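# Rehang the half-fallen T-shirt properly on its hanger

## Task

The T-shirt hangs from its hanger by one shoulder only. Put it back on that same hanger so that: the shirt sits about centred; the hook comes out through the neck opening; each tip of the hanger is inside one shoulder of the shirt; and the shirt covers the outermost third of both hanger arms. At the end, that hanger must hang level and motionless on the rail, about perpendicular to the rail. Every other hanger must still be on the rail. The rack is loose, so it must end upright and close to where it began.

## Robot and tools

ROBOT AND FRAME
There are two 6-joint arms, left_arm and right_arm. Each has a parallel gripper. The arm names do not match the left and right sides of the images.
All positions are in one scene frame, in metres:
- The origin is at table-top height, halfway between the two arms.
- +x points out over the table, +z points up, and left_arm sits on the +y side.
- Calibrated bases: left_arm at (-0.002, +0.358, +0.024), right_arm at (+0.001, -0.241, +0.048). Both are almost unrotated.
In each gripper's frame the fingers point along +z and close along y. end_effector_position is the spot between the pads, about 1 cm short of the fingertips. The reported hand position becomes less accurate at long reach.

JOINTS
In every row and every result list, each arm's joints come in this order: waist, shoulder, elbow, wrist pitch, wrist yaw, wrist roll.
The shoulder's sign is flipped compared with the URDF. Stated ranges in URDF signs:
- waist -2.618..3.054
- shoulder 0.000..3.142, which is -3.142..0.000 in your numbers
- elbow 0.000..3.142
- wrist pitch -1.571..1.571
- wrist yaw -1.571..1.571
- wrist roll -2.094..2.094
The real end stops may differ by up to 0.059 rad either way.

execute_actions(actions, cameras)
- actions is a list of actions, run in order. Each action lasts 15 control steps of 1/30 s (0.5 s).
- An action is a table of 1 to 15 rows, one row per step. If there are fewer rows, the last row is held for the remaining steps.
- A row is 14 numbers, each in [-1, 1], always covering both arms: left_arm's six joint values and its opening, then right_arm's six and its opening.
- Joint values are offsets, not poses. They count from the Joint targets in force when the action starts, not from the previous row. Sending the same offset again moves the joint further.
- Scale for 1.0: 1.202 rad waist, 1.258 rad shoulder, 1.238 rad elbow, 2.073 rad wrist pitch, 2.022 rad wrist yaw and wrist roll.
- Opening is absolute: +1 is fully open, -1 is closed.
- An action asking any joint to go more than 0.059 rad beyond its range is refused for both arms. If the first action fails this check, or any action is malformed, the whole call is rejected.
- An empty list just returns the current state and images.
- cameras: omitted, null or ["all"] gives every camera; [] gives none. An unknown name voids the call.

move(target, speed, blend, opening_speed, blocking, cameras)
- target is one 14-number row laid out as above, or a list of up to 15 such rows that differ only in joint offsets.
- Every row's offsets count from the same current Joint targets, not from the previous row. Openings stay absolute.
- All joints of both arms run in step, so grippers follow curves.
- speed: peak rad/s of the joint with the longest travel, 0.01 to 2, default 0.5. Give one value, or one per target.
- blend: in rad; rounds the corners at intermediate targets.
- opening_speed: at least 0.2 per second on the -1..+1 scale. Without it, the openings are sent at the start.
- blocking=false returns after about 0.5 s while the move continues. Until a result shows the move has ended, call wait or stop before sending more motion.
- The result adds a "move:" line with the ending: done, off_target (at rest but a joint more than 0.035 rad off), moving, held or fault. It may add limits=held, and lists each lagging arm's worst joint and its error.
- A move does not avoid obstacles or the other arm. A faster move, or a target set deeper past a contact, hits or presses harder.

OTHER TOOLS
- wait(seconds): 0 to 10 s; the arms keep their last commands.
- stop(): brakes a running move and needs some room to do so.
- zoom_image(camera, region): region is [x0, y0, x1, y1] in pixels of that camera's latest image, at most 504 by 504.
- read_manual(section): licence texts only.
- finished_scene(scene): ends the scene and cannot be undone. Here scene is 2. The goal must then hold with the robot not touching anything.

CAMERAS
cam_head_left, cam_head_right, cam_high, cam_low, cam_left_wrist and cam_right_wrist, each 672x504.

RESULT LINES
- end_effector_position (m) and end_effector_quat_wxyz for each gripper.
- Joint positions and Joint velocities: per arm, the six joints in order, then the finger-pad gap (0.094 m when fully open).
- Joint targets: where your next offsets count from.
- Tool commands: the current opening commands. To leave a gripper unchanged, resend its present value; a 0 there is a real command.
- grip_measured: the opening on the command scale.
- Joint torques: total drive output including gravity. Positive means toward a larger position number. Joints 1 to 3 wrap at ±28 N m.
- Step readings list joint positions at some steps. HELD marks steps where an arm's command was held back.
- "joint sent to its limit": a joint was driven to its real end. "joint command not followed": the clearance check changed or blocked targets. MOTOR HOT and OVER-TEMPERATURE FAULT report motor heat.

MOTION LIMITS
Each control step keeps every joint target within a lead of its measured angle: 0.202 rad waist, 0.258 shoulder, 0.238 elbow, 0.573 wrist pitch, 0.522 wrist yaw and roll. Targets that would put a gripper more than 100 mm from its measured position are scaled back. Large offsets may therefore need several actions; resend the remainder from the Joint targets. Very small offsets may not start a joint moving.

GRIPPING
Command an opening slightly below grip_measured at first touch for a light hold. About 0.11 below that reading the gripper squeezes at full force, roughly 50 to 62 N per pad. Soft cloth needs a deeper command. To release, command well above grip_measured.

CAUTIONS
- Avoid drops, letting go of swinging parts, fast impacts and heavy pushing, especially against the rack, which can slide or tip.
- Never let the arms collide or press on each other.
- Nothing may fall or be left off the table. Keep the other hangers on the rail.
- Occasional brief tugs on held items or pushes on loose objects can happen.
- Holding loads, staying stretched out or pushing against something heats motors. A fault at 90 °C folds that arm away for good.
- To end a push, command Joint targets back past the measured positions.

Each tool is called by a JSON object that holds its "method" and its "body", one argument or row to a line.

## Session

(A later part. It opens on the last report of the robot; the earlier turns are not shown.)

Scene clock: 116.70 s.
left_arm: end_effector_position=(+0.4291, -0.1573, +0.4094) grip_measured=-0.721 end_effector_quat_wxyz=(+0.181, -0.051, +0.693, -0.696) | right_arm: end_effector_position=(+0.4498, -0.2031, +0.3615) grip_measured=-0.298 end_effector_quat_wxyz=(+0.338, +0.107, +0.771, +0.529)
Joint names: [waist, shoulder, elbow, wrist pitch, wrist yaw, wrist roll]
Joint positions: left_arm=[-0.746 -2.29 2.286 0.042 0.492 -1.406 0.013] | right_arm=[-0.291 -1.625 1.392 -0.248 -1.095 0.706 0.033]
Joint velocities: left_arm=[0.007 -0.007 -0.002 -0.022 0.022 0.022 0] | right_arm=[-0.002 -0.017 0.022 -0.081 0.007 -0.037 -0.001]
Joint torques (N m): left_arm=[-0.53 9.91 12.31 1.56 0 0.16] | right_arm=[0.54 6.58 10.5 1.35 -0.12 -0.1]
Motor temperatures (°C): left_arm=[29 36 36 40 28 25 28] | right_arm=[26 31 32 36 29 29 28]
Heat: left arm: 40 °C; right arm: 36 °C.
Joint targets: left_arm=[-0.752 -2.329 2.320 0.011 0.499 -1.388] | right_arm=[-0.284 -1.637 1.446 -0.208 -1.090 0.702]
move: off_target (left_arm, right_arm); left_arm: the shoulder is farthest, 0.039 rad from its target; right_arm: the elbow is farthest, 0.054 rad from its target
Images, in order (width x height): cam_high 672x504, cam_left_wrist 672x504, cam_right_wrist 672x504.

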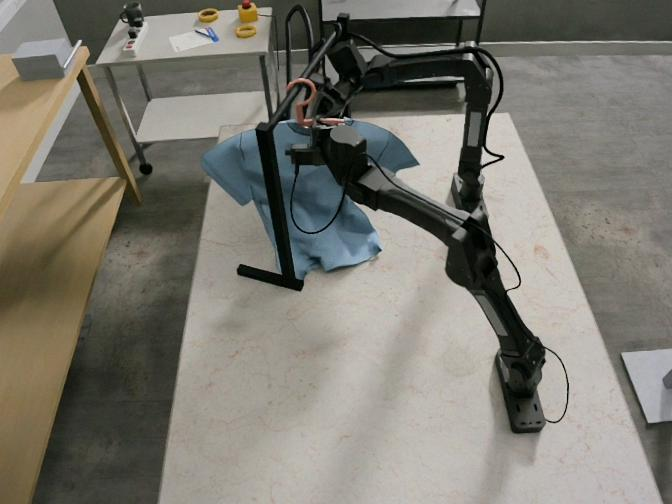

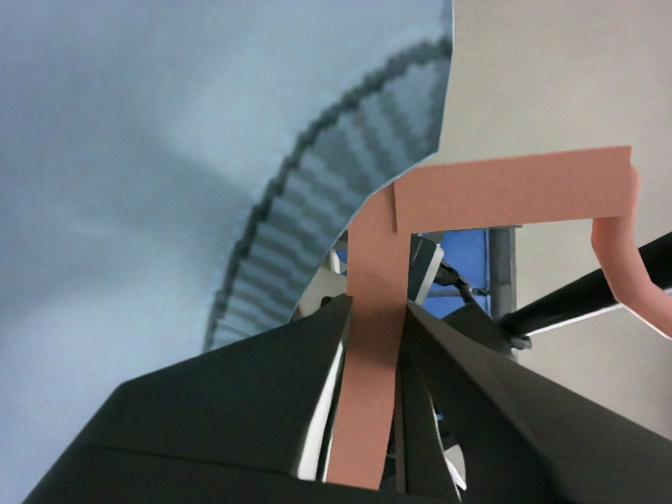

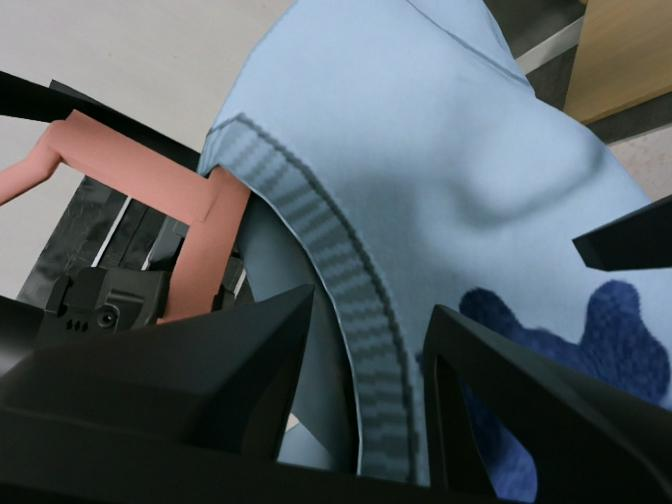

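{"method": "move", "body": {
  "target": [0,0,0,0,0,0,-0.95,0.006,-0.008,-0.012,0,0,0,-1],
  "speed": 0.15,
  "opening_speed": 1,
  "cameras": ["cam_low","cam_left_wrist","cam_right_wrist"]
}}

Scene clock: 117.73 s.
left_arm: end_effector_position=(+0.4291, -0.1573, +0.4094) grip_measured=-0.721 end_effector_quat_wxyz=(+0.181, -0.051, +0.693, -0.696) | right_arm: end_effector_position=(+0.4514, -0.2007, +0.3576) grip_measured=-0.990 end_effector_quat_wxyz=(+0.331, +0.111, +0.772, +0.531)
Joint names: [waist, shoulder, elbow, wrist pitch, wrist yaw, wrist roll]
Joint positions: left_arm=[-0.746 -2.29 2.286 0.042 0.492 -1.406 0.013] | right_arm=[-0.284 -1.635 1.392 -0.248 -1.093 0.713 0]
Joint velocities: left_arm=[0.002 0.007 0.002 0.037 0.051 -0.007 0] | right_arm=[-0.007 -0.002 0.007 -0.037 -0.037 -0.051 0]
Joint torques (N m): left_arm=[-0.42 9.87 12.29 1.52 0.03 0.17] | right_arm=[0.58 6.6 9.39 1.35 -0.13 -0.11]
Motor temperatures (°C): left_arm=[29 36 36 40 28 25 28] | right_arm=[26 31 32 36 29 29 28]
Heat: left arm: 40 °C; right arm: 36 °C.
Joint targets: left_arm=[-0.752 -2.329 2.320 0.011 0.499 -1.388] | right_arm=[-0.277 -1.647 1.431 -0.208 -1.090 0.702]
move: off_target (left_arm, right_arm); left_arm: the shoulder is farthest, 0.039 rad from its target; right_arm: the wrist pitch is farthest, 0.040 rad from its target
Images, in order (width x height): cam_low 672x504, cam_left_wrist 672x504, cam_right_wrist 672x504.

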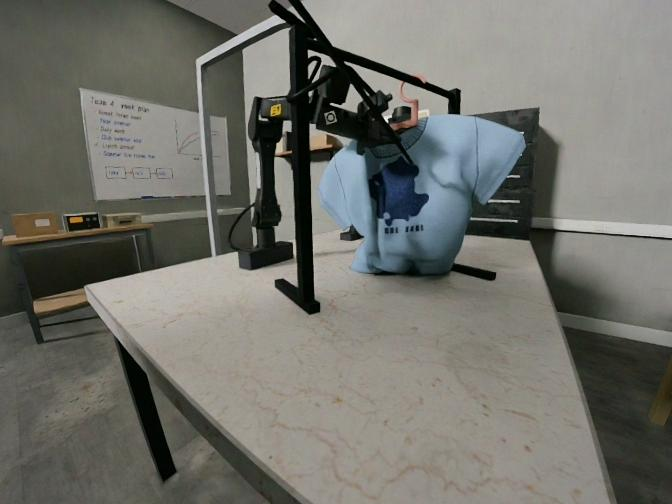

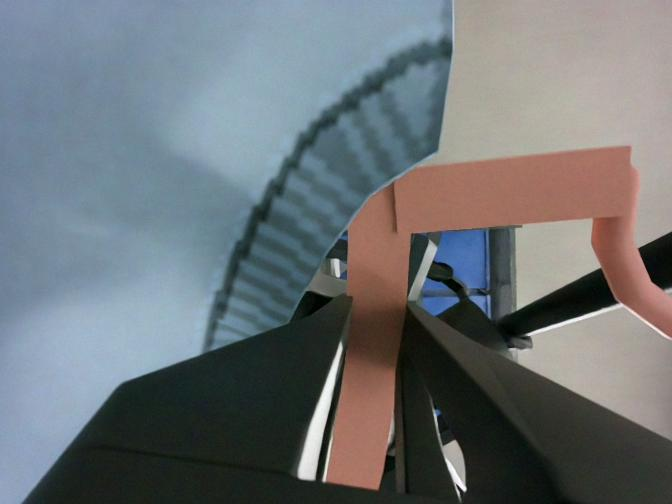

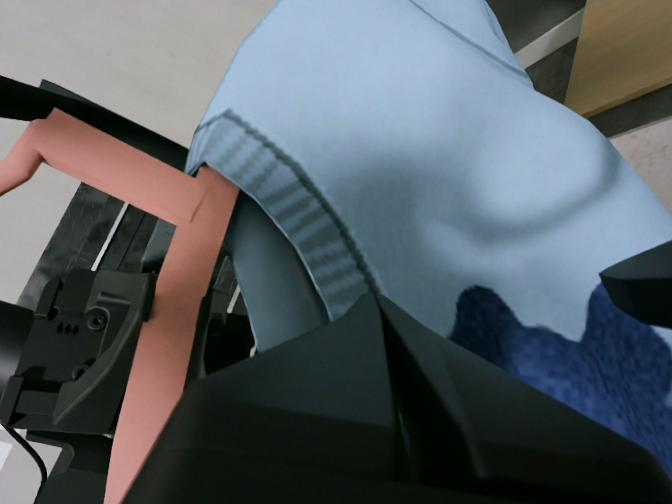

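{"method": "move", "body": {
  "target": [0,0,0,0,0,0,-0.95,-0.005,-0.1133,0.1713,-0.0336,0,0,-1],
  "speed": 0.15,
  "cameras": ["cam_low","cam_high","cam_left_wrist","cam_right_wrist"]
}}

{"method": "zoom_image", "body": {
  "camera": "cam_low",
  "region": [310, 60, 530, 300]
}}

Scene clock: 119.77 s.
left_arm: end_effector_position=(+0.4333, -0.1552, +0.4102) grip_measured=-0.721 end_effector_quat_wxyz=(+0.189, -0.059, +0.692, -0.694) | right_arm: end_effector_position=(+0.4892, -0.2114, +0.3592) grip_measured=-0.990 end_effector_quat_wxyz=(+0.331, +0.112, +0.773, +0.530)
Joint names: [waist, shoulder, elbow, wrist pitch, wrist yaw, wrist roll]
Joint positions: left_arm=[-0.744 -2.29 2.287 0.042 0.472 -1.408 0.013] | right_arm=[-0.284 -1.784 1.571 -0.28 -1.09 0.712 0]
Joint velocities: left_arm=[0.007 -0.002 0.002 -0.081 -0.022 -0.037 0] | right_arm=[0.012 -0.017 0.012 0.037 0.022 -0.007 -0.001]
Joint torques (N m): left_arm=[-0.77 9.88 12.16 1.52 0.26 0.14] | right_arm=[0.12 8.68 11.81 1.02 -0.16 -0.1]
Motor temperatures (°C): left_arm=[29 36 36 40 28 25 28] | right_arm=[26 31 32 36 29 29 28]
Heat: left arm: 40 °C; right arm: 36 °C.
Joint targets: left_arm=[-0.752 -2.329 2.319 0.011 0.499 -1.388] | right_arm=[-0.283 -1.790 1.643 -0.278 -1.090 0.702]
move: off_target (left_arm, right_arm); left_arm: the shoulder is farthest, 0.039 rad from its target; right_arm: the elbow is farthest, 0.072 rad from its target
Images, in order (width x height): cam_high 672x504, cam_low 672x504, cam_left_wrist 672x504, cam_right_wrist 672x504.

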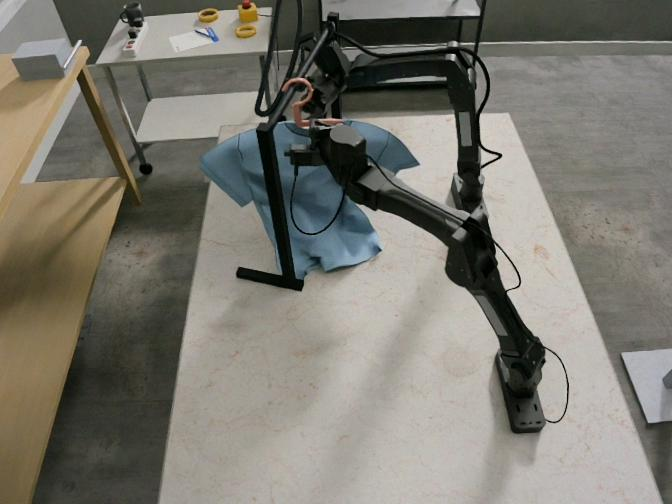

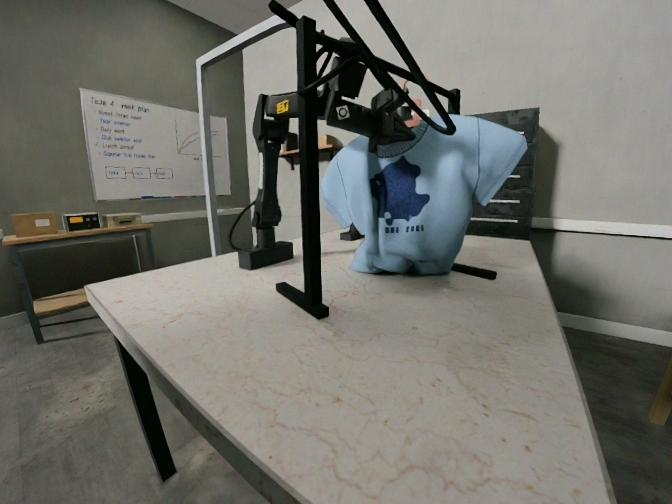

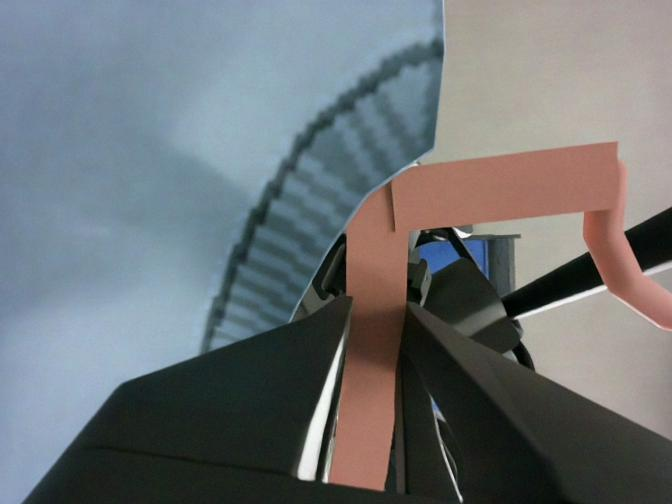

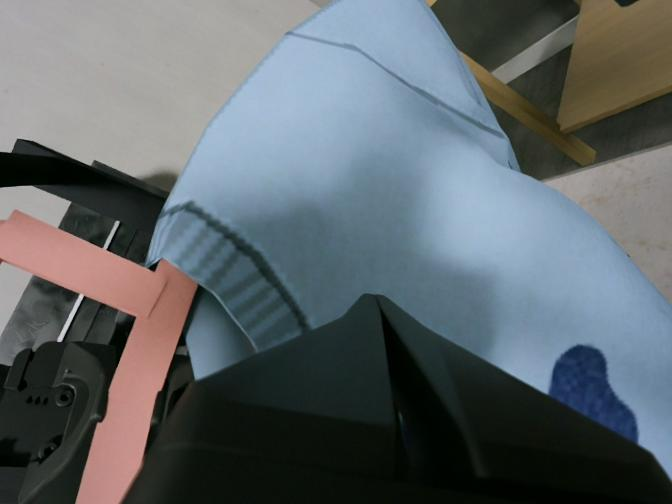

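Scaled by 2.100 from the camera's 672x504 image, which has a finer 960x720 frame.

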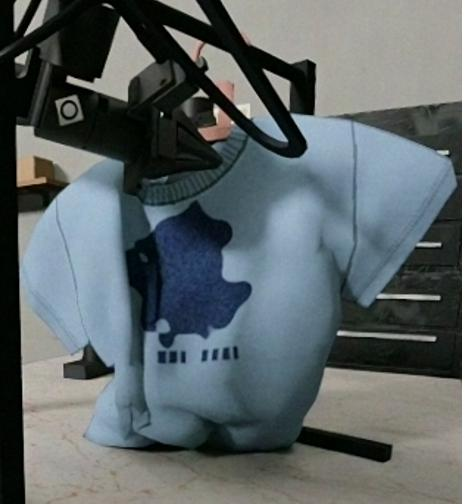

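{"method": "execute_actions", "body": {
  "actions": []
}}

{"method": "zoom_image", "body": {
  "camera": "cam_head_right",
  "region": [400, 20, 672, 330]
}}

Scene clock: 120.07 s.
left_arm: end_effector_position=(+0.4333, -0.1552, +0.4102) grip_measured=-0.721 end_effector_quat_wxyz=(+0.189, -0.059, +0.692, -0.694) | right_arm: end_effector_position=(+0.4892, -0.2114, +0.3592) grip_measured=-0.990 end_effector_quat_wxyz=(+0.331, +0.112, +0.773, +0.530)
Joint names: [waist, shoulder, elbow, wrist pitch, wrist yaw, wrist roll]
Joint positions: left_arm=[-0.744 -2.29 2.287 0.042 0.472 -1.408 0.013] | right_arm=[-0.284 -1.784 1.571 -0.28 -1.09 0.712 0]
Joint velocities: left_arm=[0.002 0.002 -0.007 0.051 -0.007 0.007 -0.001] | right_arm=[-0.017 0.032 -0.002 0.037 -0.037 0.007 0]
Joint torques (N m): left_arm=[-0.77 10.09 12.04 1.53 0.23 0.19] | right_arm=[0.12 8.66 11.84 1.01 -0.15 -0.11]
Motor temperatures (°C): left_arm=[29 36 36 40 28 25 28] | right_arm=[26 31 32 36 29 29 28]
Heat: left arm: 40 °C; right arm: 36 °C.
Joint targets: left_arm=[-0.752 -2.329 2.319 0.011 0.499 -1.388] | right_arm=[-0.283 -1.790 1.643 -0.278 -1.090 0.702]
Tool commands: left_gripper/opening=-0.95 right_gripper/opening=-1.0

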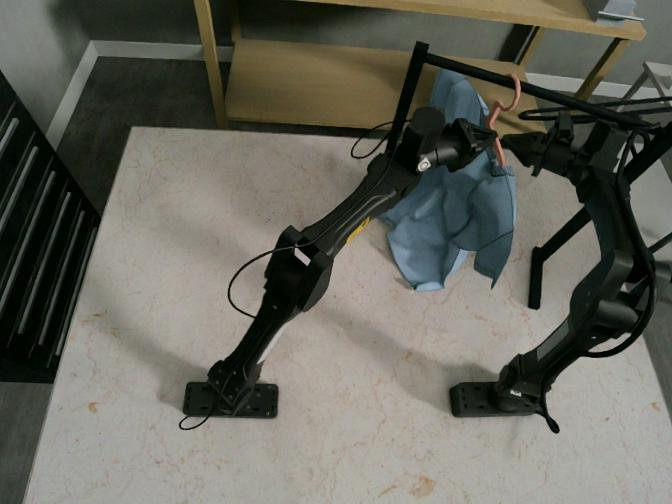

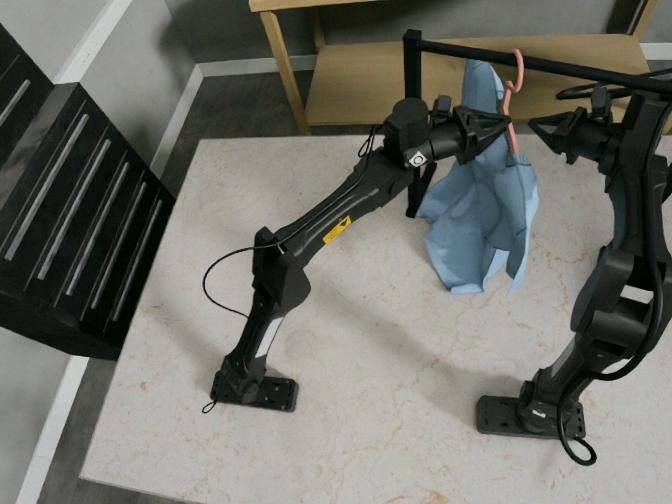

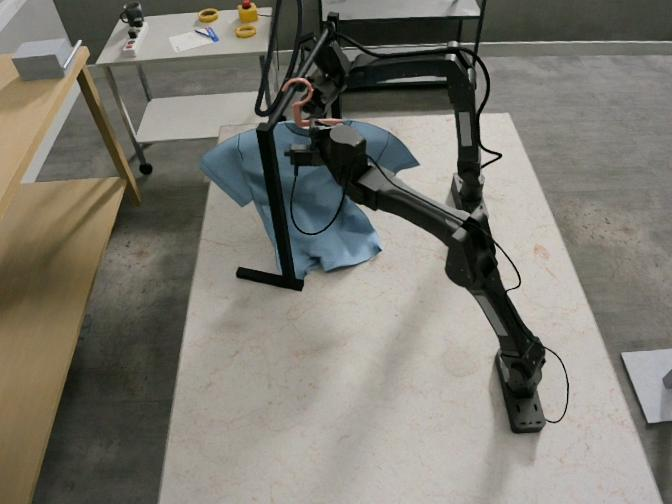

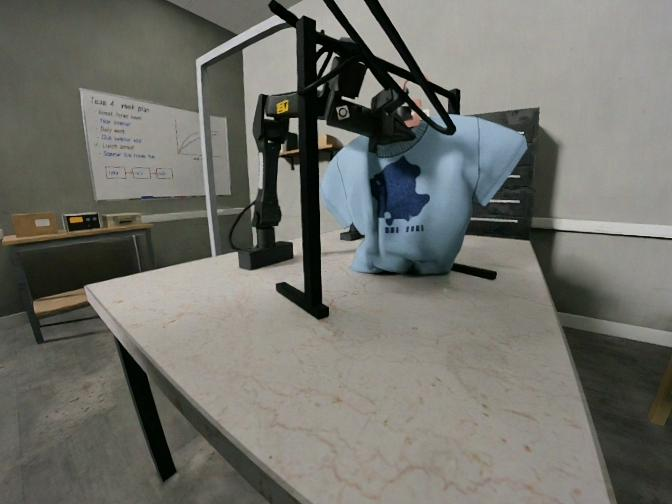

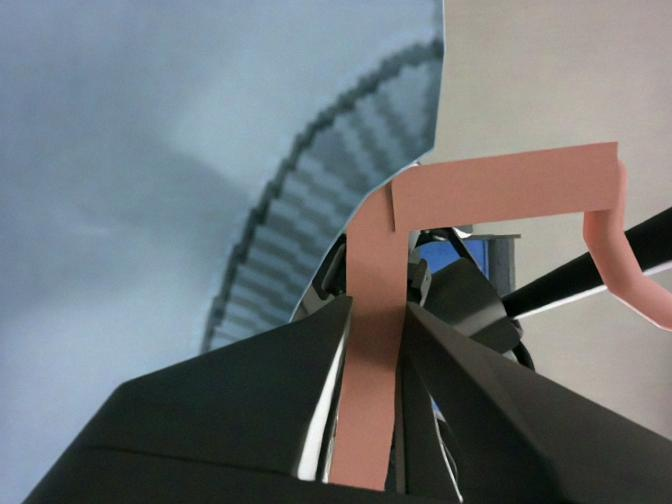

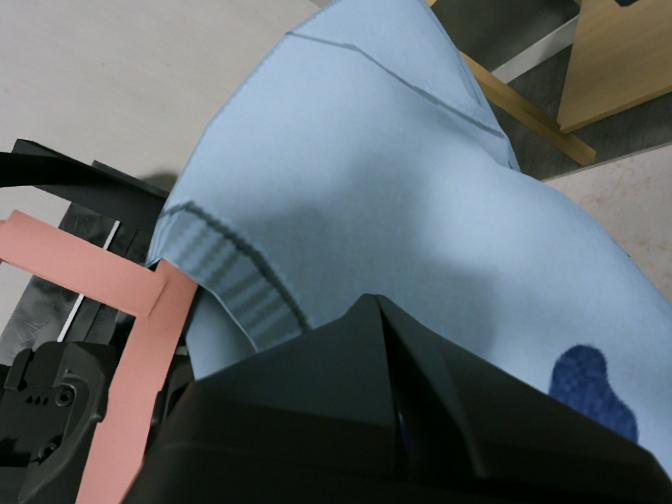

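Scaled by 1.626 from the camera's 672x504 image, which has a finer 960x720 frame.

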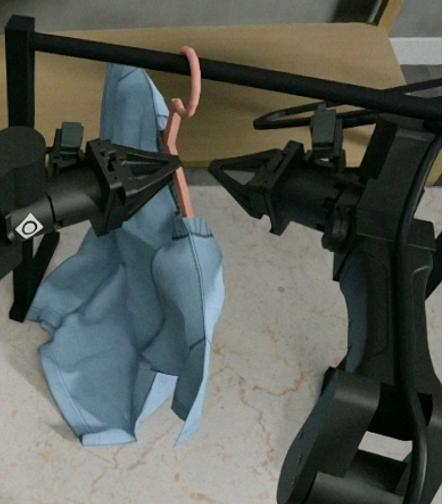

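{"method": "move", "body": {
  "target": [0,0,0,0,0,0,-0.95,0.0875,0.1079,-0.0086,-0.0599,0.2176,0,-1],
  "speed": 0.25,
  "cameras": ["cam_low","cam_high","cam_head_left","cam_right_wrist"]
}}

Scene clock: 123.73 s.
left_arm: end_effector_position=(+0.4333, -0.1552, +0.4102) grip_measured=-0.721 end_effector_quat_wxyz=(+0.189, -0.059, +0.692, -0.694) | right_arm: end_effector_position=(+0.5032, -0.2203, +0.3431) grip_measured=-0.990 end_effector_quat_wxyz=(+0.371, +0.216, +0.814, +0.391)
Joint names: [waist, shoulder, elbow, wrist pitch, wrist yaw, wrist roll]
Joint positions: left_arm=[-0.744 -2.29 2.287 0.042 0.472 -1.408 0.013] | right_arm=[-0.191 -1.722 1.589 -0.421 -0.651 0.712 0]
Joint velocities: left_arm=[-0.002 0.007 -0.007 -0.066 0.051 -0.051 0] | right_arm=[-0.017 -0.002 0.002 0.051 0.037 0.066 0.001]
Joint torques (N m): left_arm=[-0.62 9.87 11.75 1.6 0.24 0.15] | right_arm=[1.06 14.93 9.8 1.29 -0.07 -0.1]
Motor temperatures (°C): left_arm=[29 36 36 40 28 25 28] | right_arm=[26 32 33 36 29 29 28]
Heat: left arm: 40 °C; right arm: 36 °C.
Joint targets: left_arm=[-0.752 -2.329 2.319 0.011 0.499 -1.388] | right_arm=[-0.177 -1.654 1.633 -0.402 -0.650 0.702]
move: off_target (left_arm, right_arm); left_arm: the shoulder is farthest, 0.039 rad from its target; right_arm: the shoulder is farthest, 0.067 rad from its target
Images, in order (width x height): cam_head_left 672x504, cam_high 672x504, cam_low 672x504, cam_right_wrist 672x504.

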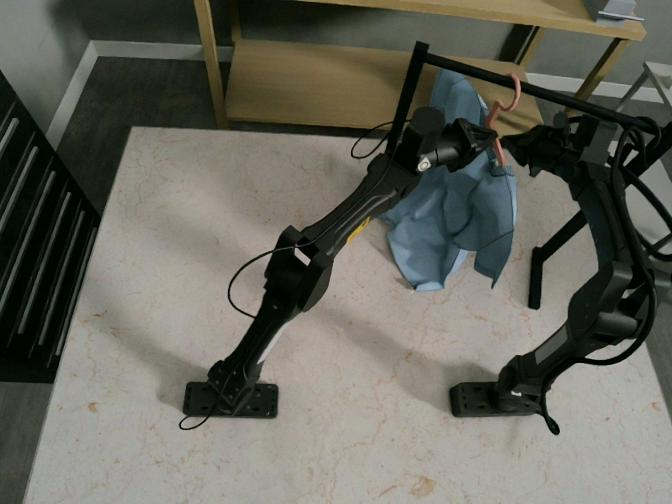

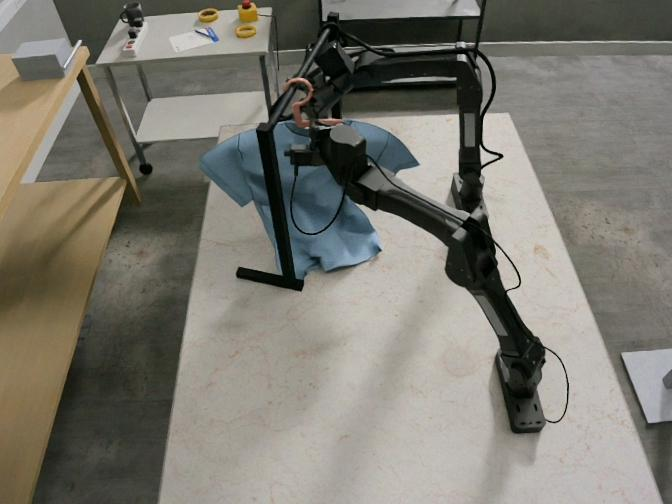

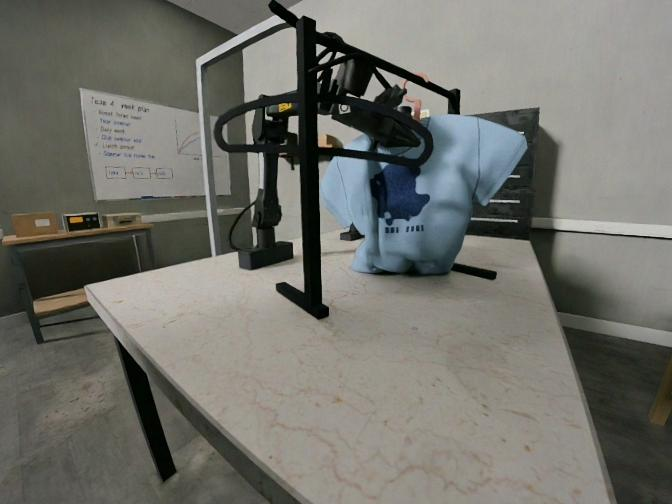

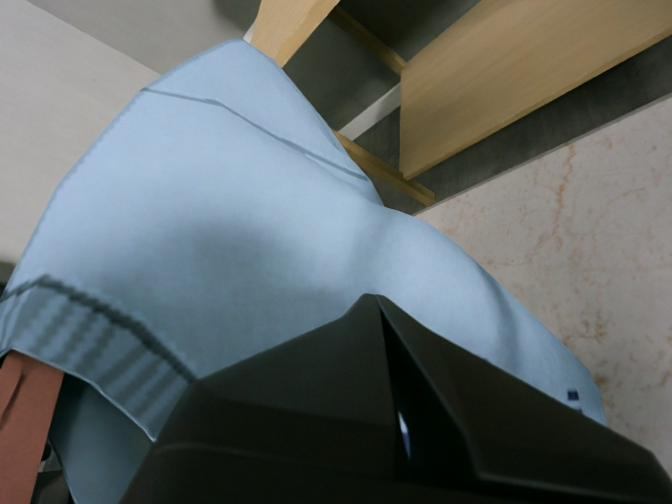

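{"method": "move", "body": {
  "target": [
    [0,0,0,0,0,0,-0.95,0,-0.075,-0.02,0,0,0,-1],
    [0,0,0,0,0,0,-0.95,0,-0.075,-0.02,0,0,0.38,-1]
  ],
  "speed": 0.3,
  "cameras": ["cam_low","cam_high","cam_head_left","cam_right_wrist"]
}}

Scene clock: 127.70 s.
left_arm: end_effector_position=(+0.4333, -0.1552, +0.4102) grip_measured=-0.721 end_effector_quat_wxyz=(+0.189, -0.059, +0.692, -0.694) | right_arm: end_effector_position=(+0.5058, -0.2160, +0.3353) grip_measured=-0.990 end_effector_quat_wxyz=(+0.191, +0.503, +0.679, +0.499)
Joint names: [waist, shoulder, elbow, wrist pitch, wrist yaw, wrist roll]
Joint positions: left_arm=[-0.744 -2.29 2.287 0.042 0.472 -1.408 0.013] | right_arm=[-0.182 -1.738 1.589 -0.421 -0.651 1.471 0]
Joint velocities: left_arm=[0.002 -0.002 -0.007 -0.037 -0.007 0.022 0] | right_arm=[-0.002 -0.002 -0.007 0.139 -0.037 -0.051 0.001]
Joint torques (N m): left_arm=[-0.61 10.07 11.97 1.53 0.24 0.16] | right_arm=[0.31 7.94 7.94 1.29 -0.1 0]
Motor temperatures (°C): left_arm=[29 36 36 40 28 25 29] | right_arm=[26 32 33 36 29 29 28]
Heat: left arm: 40 °C; right arm: 36 °C.
Joint targets: left_arm=[-0.752 -2.329 2.319 0.011 0.499 -1.388] | right_arm=[-0.177 -1.748 1.608 -0.402 -0.650 1.471]
move: off_target (left_arm); left_arm: the shoulder is farthest, 0.039 rad from its target
Images, in order (width x height): cam_head_left 672x504, cam_high 672x504, cam_low 672x504, cam_right_wrist 672x504.

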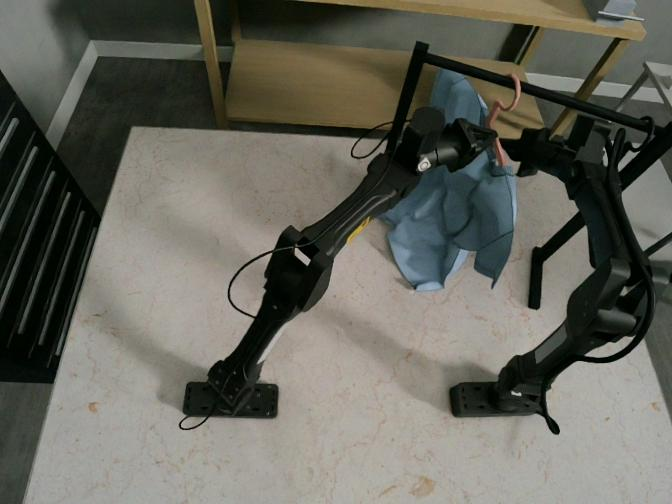

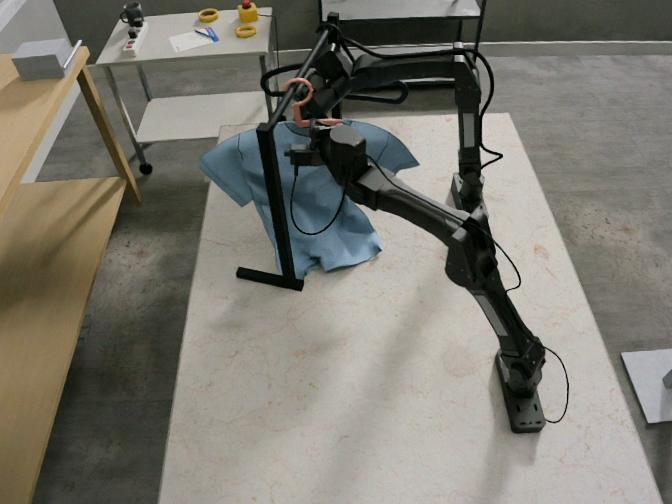

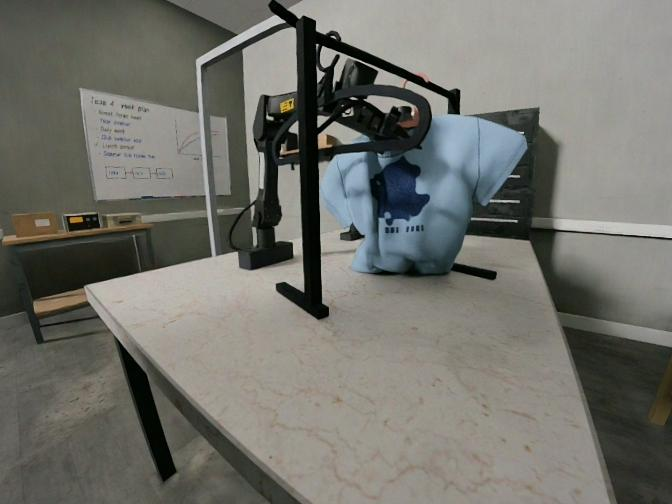

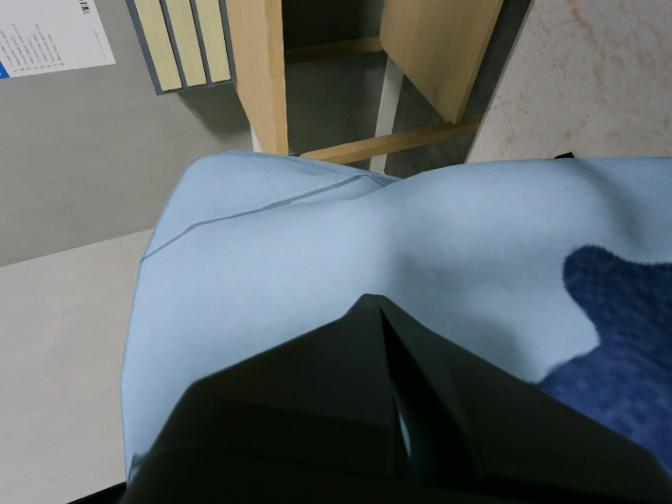

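{"method": "move", "body": {
  "target": [0,0,0,0,0,0,-0.95,-0.0065,-0.010,-0.0337,0.1671,0,0,-1],
  "speed": 0.15,
  "cameras": ["cam_low","cam_left_wrist","cam_head_left","cam_right_wrist"]
}}

Scene clock: 130.70 s.
left_arm: end_effector_position=(+0.4333, -0.1552, +0.4102) grip_measured=-0.721 end_effector_quat_wxyz=(+0.189, -0.059, +0.692, -0.694) | right_arm: end_effector_position=(+0.5340, -0.2208, +0.3577) grip_measured=-0.990 end_effector_quat_wxyz=(+0.267, +0.447, +0.665, +0.535)
Joint names: [waist, shoulder, elbow, wrist pitch, wrist yaw, wrist roll]
Joint positions: left_arm=[-0.744 -2.29 2.287 0.042 0.472 -1.408 0.013] | right_arm=[-0.182 -1.769 1.562 -0.159 -0.651 1.471 0]
Joint velocities: left_arm=[0.002 0.022 -0.007 -0.051 -0.037 -0.022 -0.001] | right_arm=[-0.002 -0.002 -0.002 -0.007 -0.11 -0.007 -0.001]
Joint torques (N m): left_arm=[-0.62 9.91 12.1 1.55 0.24 0.2] | right_arm=[-0.31 9.98 7.01 2.12 -0.05 0]
Motor temperatures (°C): left_arm=[29 36 36 40 28 25 29] | right_arm=[26 32 33 37 29 29 28]
Heat: left arm: 40 °C; right arm: 37 °C.
Joint targets: left_arm=[-0.752 -2.329 2.319 0.011 0.499 -1.388] | right_arm=[-0.185 -1.761 1.567 -0.056 -0.650 1.471]
move: off_target (left_arm, right_arm); left_arm: the shoulder is farthest, 0.039 rad from its target; right_arm: the wrist pitch is farthest, 0.103 rad from its target
Images, in order (width x height): cam_head_left 672x504, cam_low 672x504, cam_left_wrist 672x504, cam_right_wrist 672x504.

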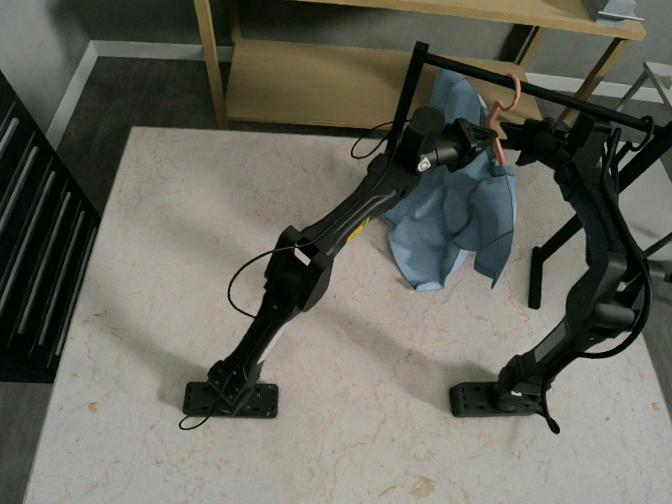

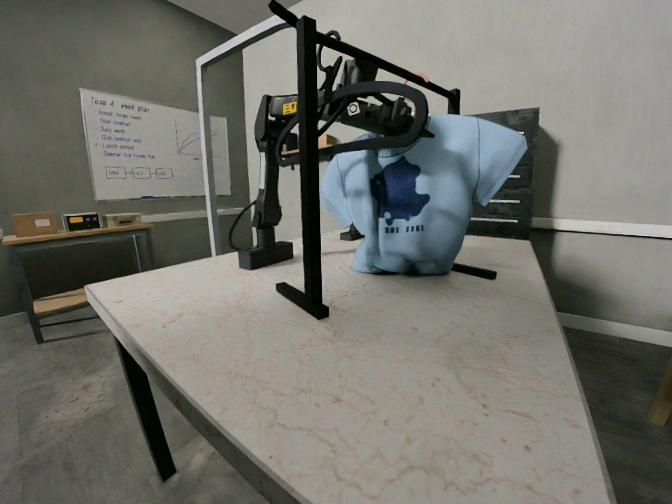

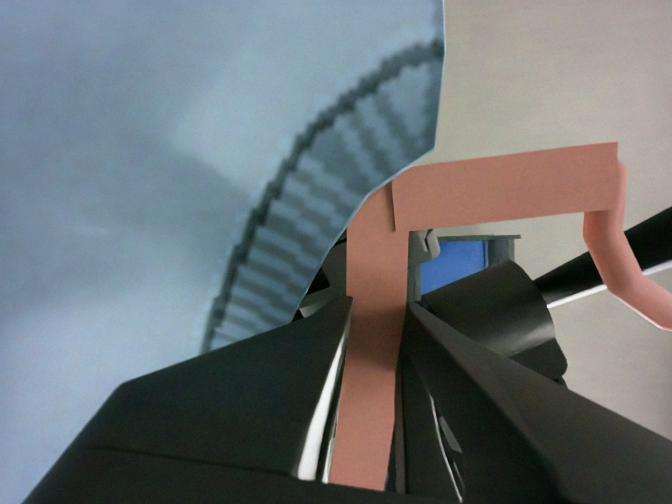

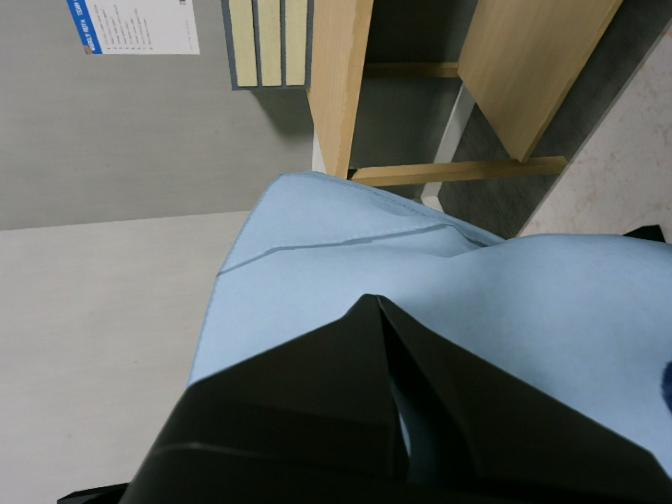

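{"method": "zoom_image", "body": {
  "camera": "cam_low",
  "region": [310, 60, 530, 300]
}}

{"method": "zoom_image", "body": {
  "camera": "cam_head_left",
  "region": [400, 60, 560, 320]
}}

Scaled by 2.100 from the camera's 672x504 image, which has a finer 960x720 frame.

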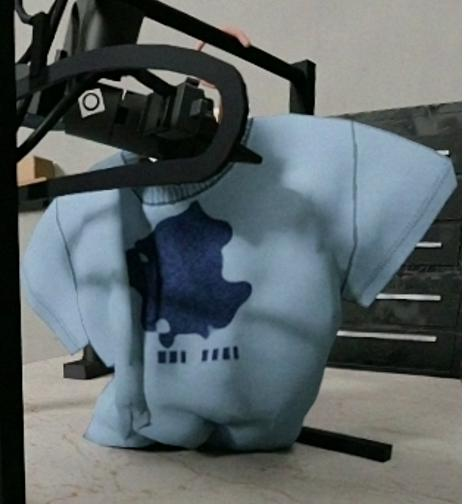

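Scaled by 1.938 from the camera's 672x504 image, which has a finer 960x720 frame.

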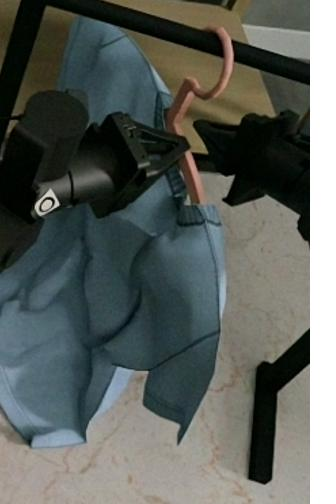

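{"method": "move", "body": {
  "target": [0,0,0,0,0,0,-0.95,-0.1743,0.2323,-0.2389,-0.0706,-0.2275,0,-1],
  "speed": 0.3,
  "cameras": []
}}

{"method": "move", "body": {
  "target": [0,0,0,0,0,0,-0.95,0,0,0,0,0,-0.3803,-0.3],
  "speed": 0.6,
  "cameras": ["cam_low","cam_head_left","cam_right_wrist"]
}}

Scene clock: 134.07 s.
left_arm: end_effector_position=(+0.4333, -0.1552, +0.4102) grip_measured=-0.721 end_effector_quat_wxyz=(+0.189, -0.059, +0.692, -0.694) | right_arm: end_effector_position=(+0.4264, -0.2383, +0.3767) grip_measured=-0.990 end_effector_quat_wxyz=(+0.179, +0.396, +0.658, +0.615)
Joint names: [waist, shoulder, elbow, wrist pitch, wrist yaw, wrist roll]
Joint positions: left_arm=[-0.744 -2.29 2.287 0.042 0.472 -1.408 0.013] | right_arm=[-0.39 -1.502 1.286 -0.183 -1.09 1.471 0]
Joint velocities: left_arm=[0.002 -0.007 0.002 -0.022 0.007 0.007 0.001] | right_arm=[-0.007 0.007 0.017 -0.051 -0.037 -0.051 0]
Joint torques (N m): left_arm=[-0.65 9.88 12.07 1.57 0.31 0.21] | right_arm=[-0.36 9.43 5.45 0.86 -0.3 0]
Motor temperatures (°C): left_arm=[29 36 36 40 28 25 29] | right_arm=[26 33 33 37 29 29 28]
Heat: left arm: 40 °C; right arm: 37 °C.
Joint targets: left_arm=[-0.752 -2.329 2.319 0.011 0.499 -1.388] | right_arm=[-0.395 -1.468 1.271 -0.202 -1.110 1.471]
move: off_target (left_arm); left_arm: the shoulder is farthest, 0.039 rad from its target
No camera images: "cameras" was empty.

Scene clock: 136.20 s.
left_arm: end_effector_position=(+0.4333, -0.1552, +0.4102) grip_measured=-0.721 end_effector_quat_wxyz=(+0.189, -0.059, +0.692, -0.694) | right_arm: end_effector_position=(+0.4264, -0.2382, +0.3765) grip_measured=-0.302 end_effector_quat_wxyz=(+0.392, +0.127, +0.758, +0.506)
Joint names: [waist, shoulder, elbow, wrist pitch, wrist yaw, wrist roll]
Joint positions: left_arm=[-0.744 -2.29 2.287 0.042 0.472 -1.408 0.013] | right_arm=[-0.39 -1.502 1.286 -0.185 -1.09 0.719 0.033]
Joint velocities: left_arm=[-0.007 -0.002 -0.012 0.022 -0.022 0.066 -0.001] | right_arm=[-0.027 -0.012 0.012 -0.051 0.022 -0.007 0.001]
Joint torques (N m): left_arm=[-0.73 9.81 12.04 1.52 0.22 0.18] | right_arm=[-0.38 9.44 5.45 0.87 -0.31 -0.17]
Motor temperatures (°C): left_arm=[29 36 36 40 28 25 29] | right_arm=[26 33 32 37 29 29 28]
Heat: left arm: 40 °C; right arm: 37 °C.
Joint targets: left_arm=[-0.752 -2.329 2.319 0.011 0.499 -1.388] | right_arm=[-0.395 -1.468 1.271 -0.202 -1.110 0.702]
move: off_target (left_arm); left_arm: the shoulder is farthest, 0.039 rad from its target
Images, in order (width x height): cam_head_left 672x504, cam_low 672x504, cam_right_wrist 672x504.

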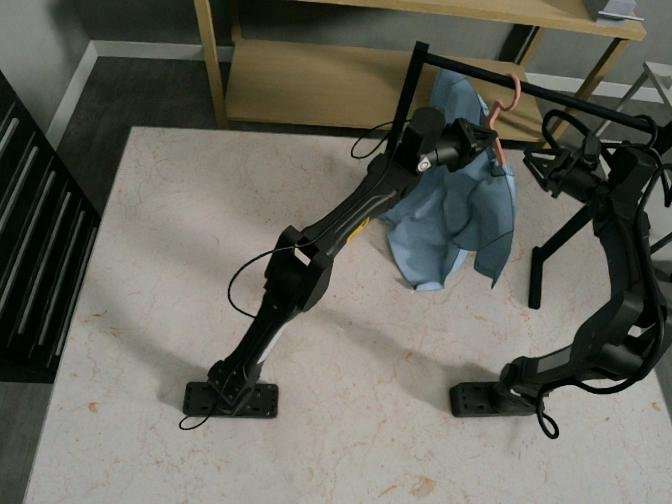

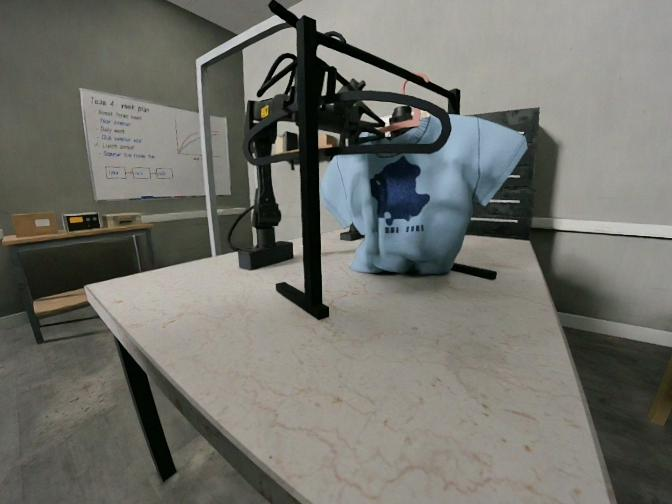

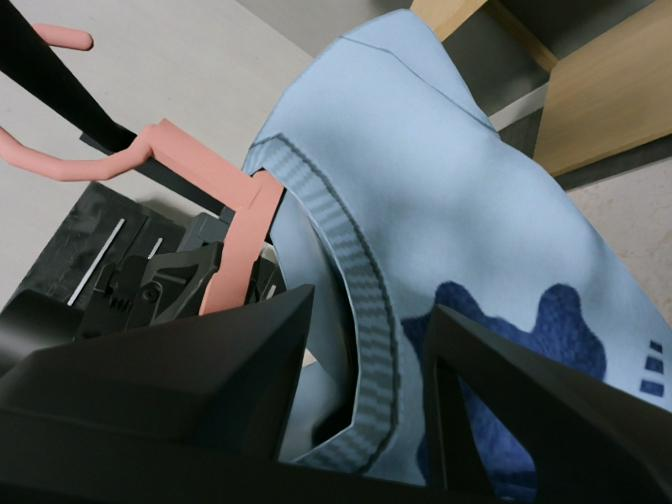

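{"method": "move", "body": {
  "target": [0,0,0,0,0,0,-0.95,0.1651,-0.1481,0.1436,0.0036,0.0791,0,-0.3],
  "speed": 0.15,
  "cameras": ["cam_left_wrist","cam_right_wrist"]
}}

Scene clock: 138.27 s.
left_arm: end_effector_position=(+0.4333, -0.1552, +0.4102) grip_measured=-0.721 end_effector_quat_wxyz=(+0.189, -0.059, +0.692, -0.694) | right_arm: end_effector_position=(+0.4701, -0.1801, +0.3575) grip_measured=-0.302 end_effector_quat_wxyz=(+0.363, +0.104, +0.781, +0.498)
Joint names: [waist, shoulder, elbow, wrist pitch, wrist yaw, wrist roll]
Joint positions: left_arm=[-0.744 -2.29 2.287 0.042 0.472 -1.408 0.013] | right_arm=[-0.199 -1.645 1.403 -0.185 -0.95 0.718 0.033]
Joint velocities: left_arm=[0.002 0.012 -0.007 -0.037 -0.037 0.022 -0.001] | right_arm=[-0.012 0.002 -0.007 -0.051 -0.022 0.022 0]
Joint torques (N m): left_arm=[-0.64 9.95 11.96 1.58 0.23 0.18] | right_arm=[0.17 6.98 9.91 0.98 -0.09 -0.16]
Motor temperatures (°C): left_arm=[29 36 36 40 28 25 29] | right_arm=[26 33 33 37 29 29 28]
Heat: left arm: 40 °C; right arm: 37 °C.
Joint targets: left_arm=[-0.752 -2.329 2.319 0.011 0.499 -1.388] | right_arm=[-0.196 -1.655 1.448 -0.195 -0.951 0.702]
move: off_target (left_arm, right_arm); left_arm: the shoulder is farthest, 0.039 rad from its target; right_arm: the elbow is farthest, 0.046 rad from its target
Images, in order (width x height): cam_left_wrist 672x504, cam_right_wrist 672x504.

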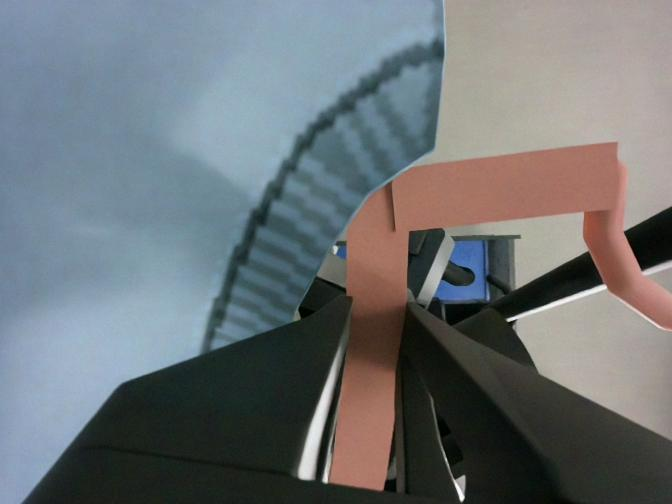

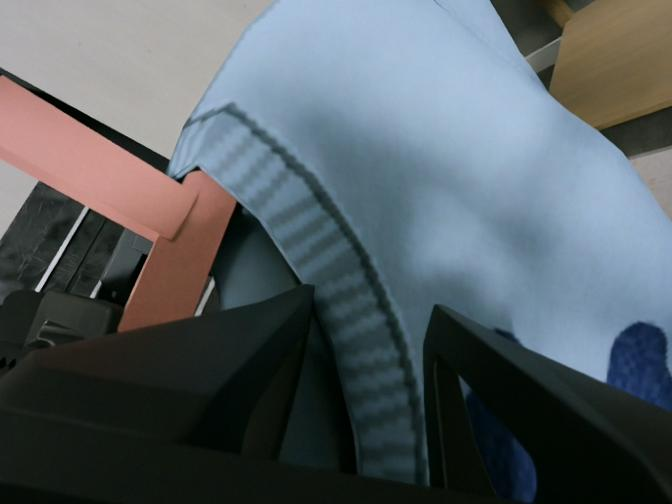

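{"method": "move", "body": {
  "target": [0,0,0,0,0,0,-0.95,0.0349,-0.0638,0.0679,-0.001,0,0,-0.05],
  "speed": 0.15,
  "opening_speed": 1,
  "cameras": ["cam_low","cam_right_wrist"]
}}

Scene clock: 139.47 s.
left_arm: end_effector_position=(+0.4333, -0.1552, +0.4102) grip_measured=-0.721 end_effector_quat_wxyz=(+0.189, -0.059, +0.692, -0.694) | right_arm: end_effector_position=(+0.4882, -0.1644, +0.3571) grip_measured=-0.052 end_effector_quat_wxyz=(+0.355, +0.087, +0.782, +0.505)
Joint names: [waist, shoulder, elbow, wrist pitch, wrist yaw, wrist roll]
Joint positions: left_arm=[-0.744 -2.29 2.287 0.042 0.472 -1.408 0.013] | right_arm=[-0.158 -1.724 1.487 -0.185 -0.95 0.718 0.045]
Joint velocities: left_arm=[-0.007 0.002 -0.012 0.022 -0.037 -0.11 0] | right_arm=[-0.002 0.002 0.007 -0.022 -0.051 0.051 0]
Joint torques (N m): left_arm=[-0.43 10.03 11.89 1.55 0.25 0.19] | right_arm=[0.29 7.66 9.95 0.96 -0.11 -0.16]
Motor temperatures (°C): left_arm=[29 36 36 40 28 25 29] | right_arm=[26 33 33 37 29 29 28]
Heat: left arm: 40 °C; right arm: 37 °C.
Joint targets: left_arm=[-0.752 -2.329 2.319 0.011 0.499 -1.388] | right_arm=[-0.154 -1.735 1.532 -0.197 -0.951 0.702]
move: off_target (left_arm, right_arm); left_arm: the shoulder is farthest, 0.039 rad from its target; right_arm: the elbow is farthest, 0.045 rad from its target
Images, in order (width x height): cam_low 672x504, cam_right_wrist 672x504.

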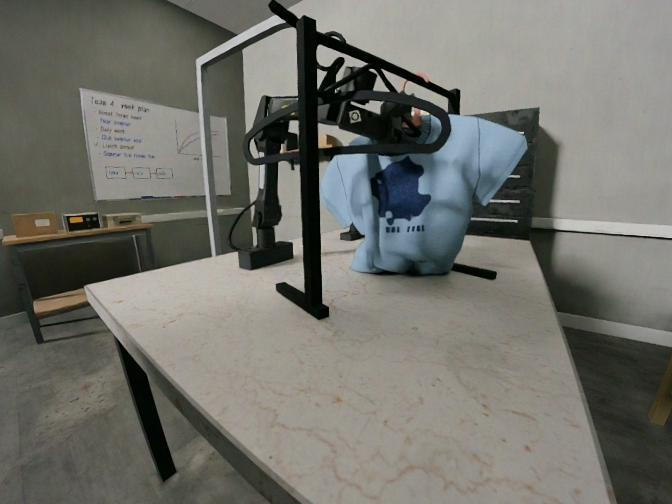

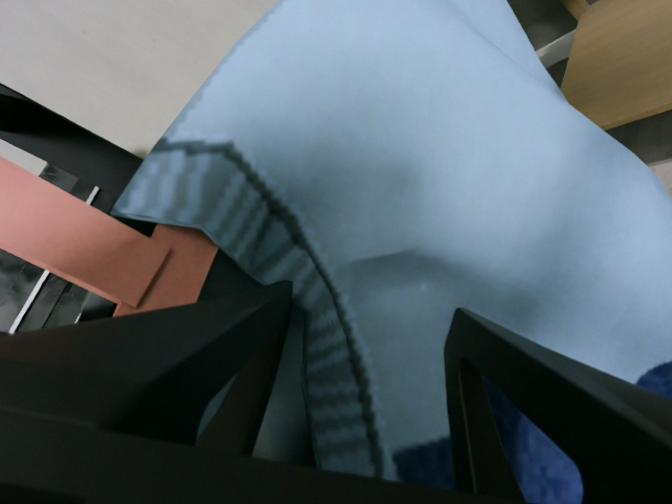

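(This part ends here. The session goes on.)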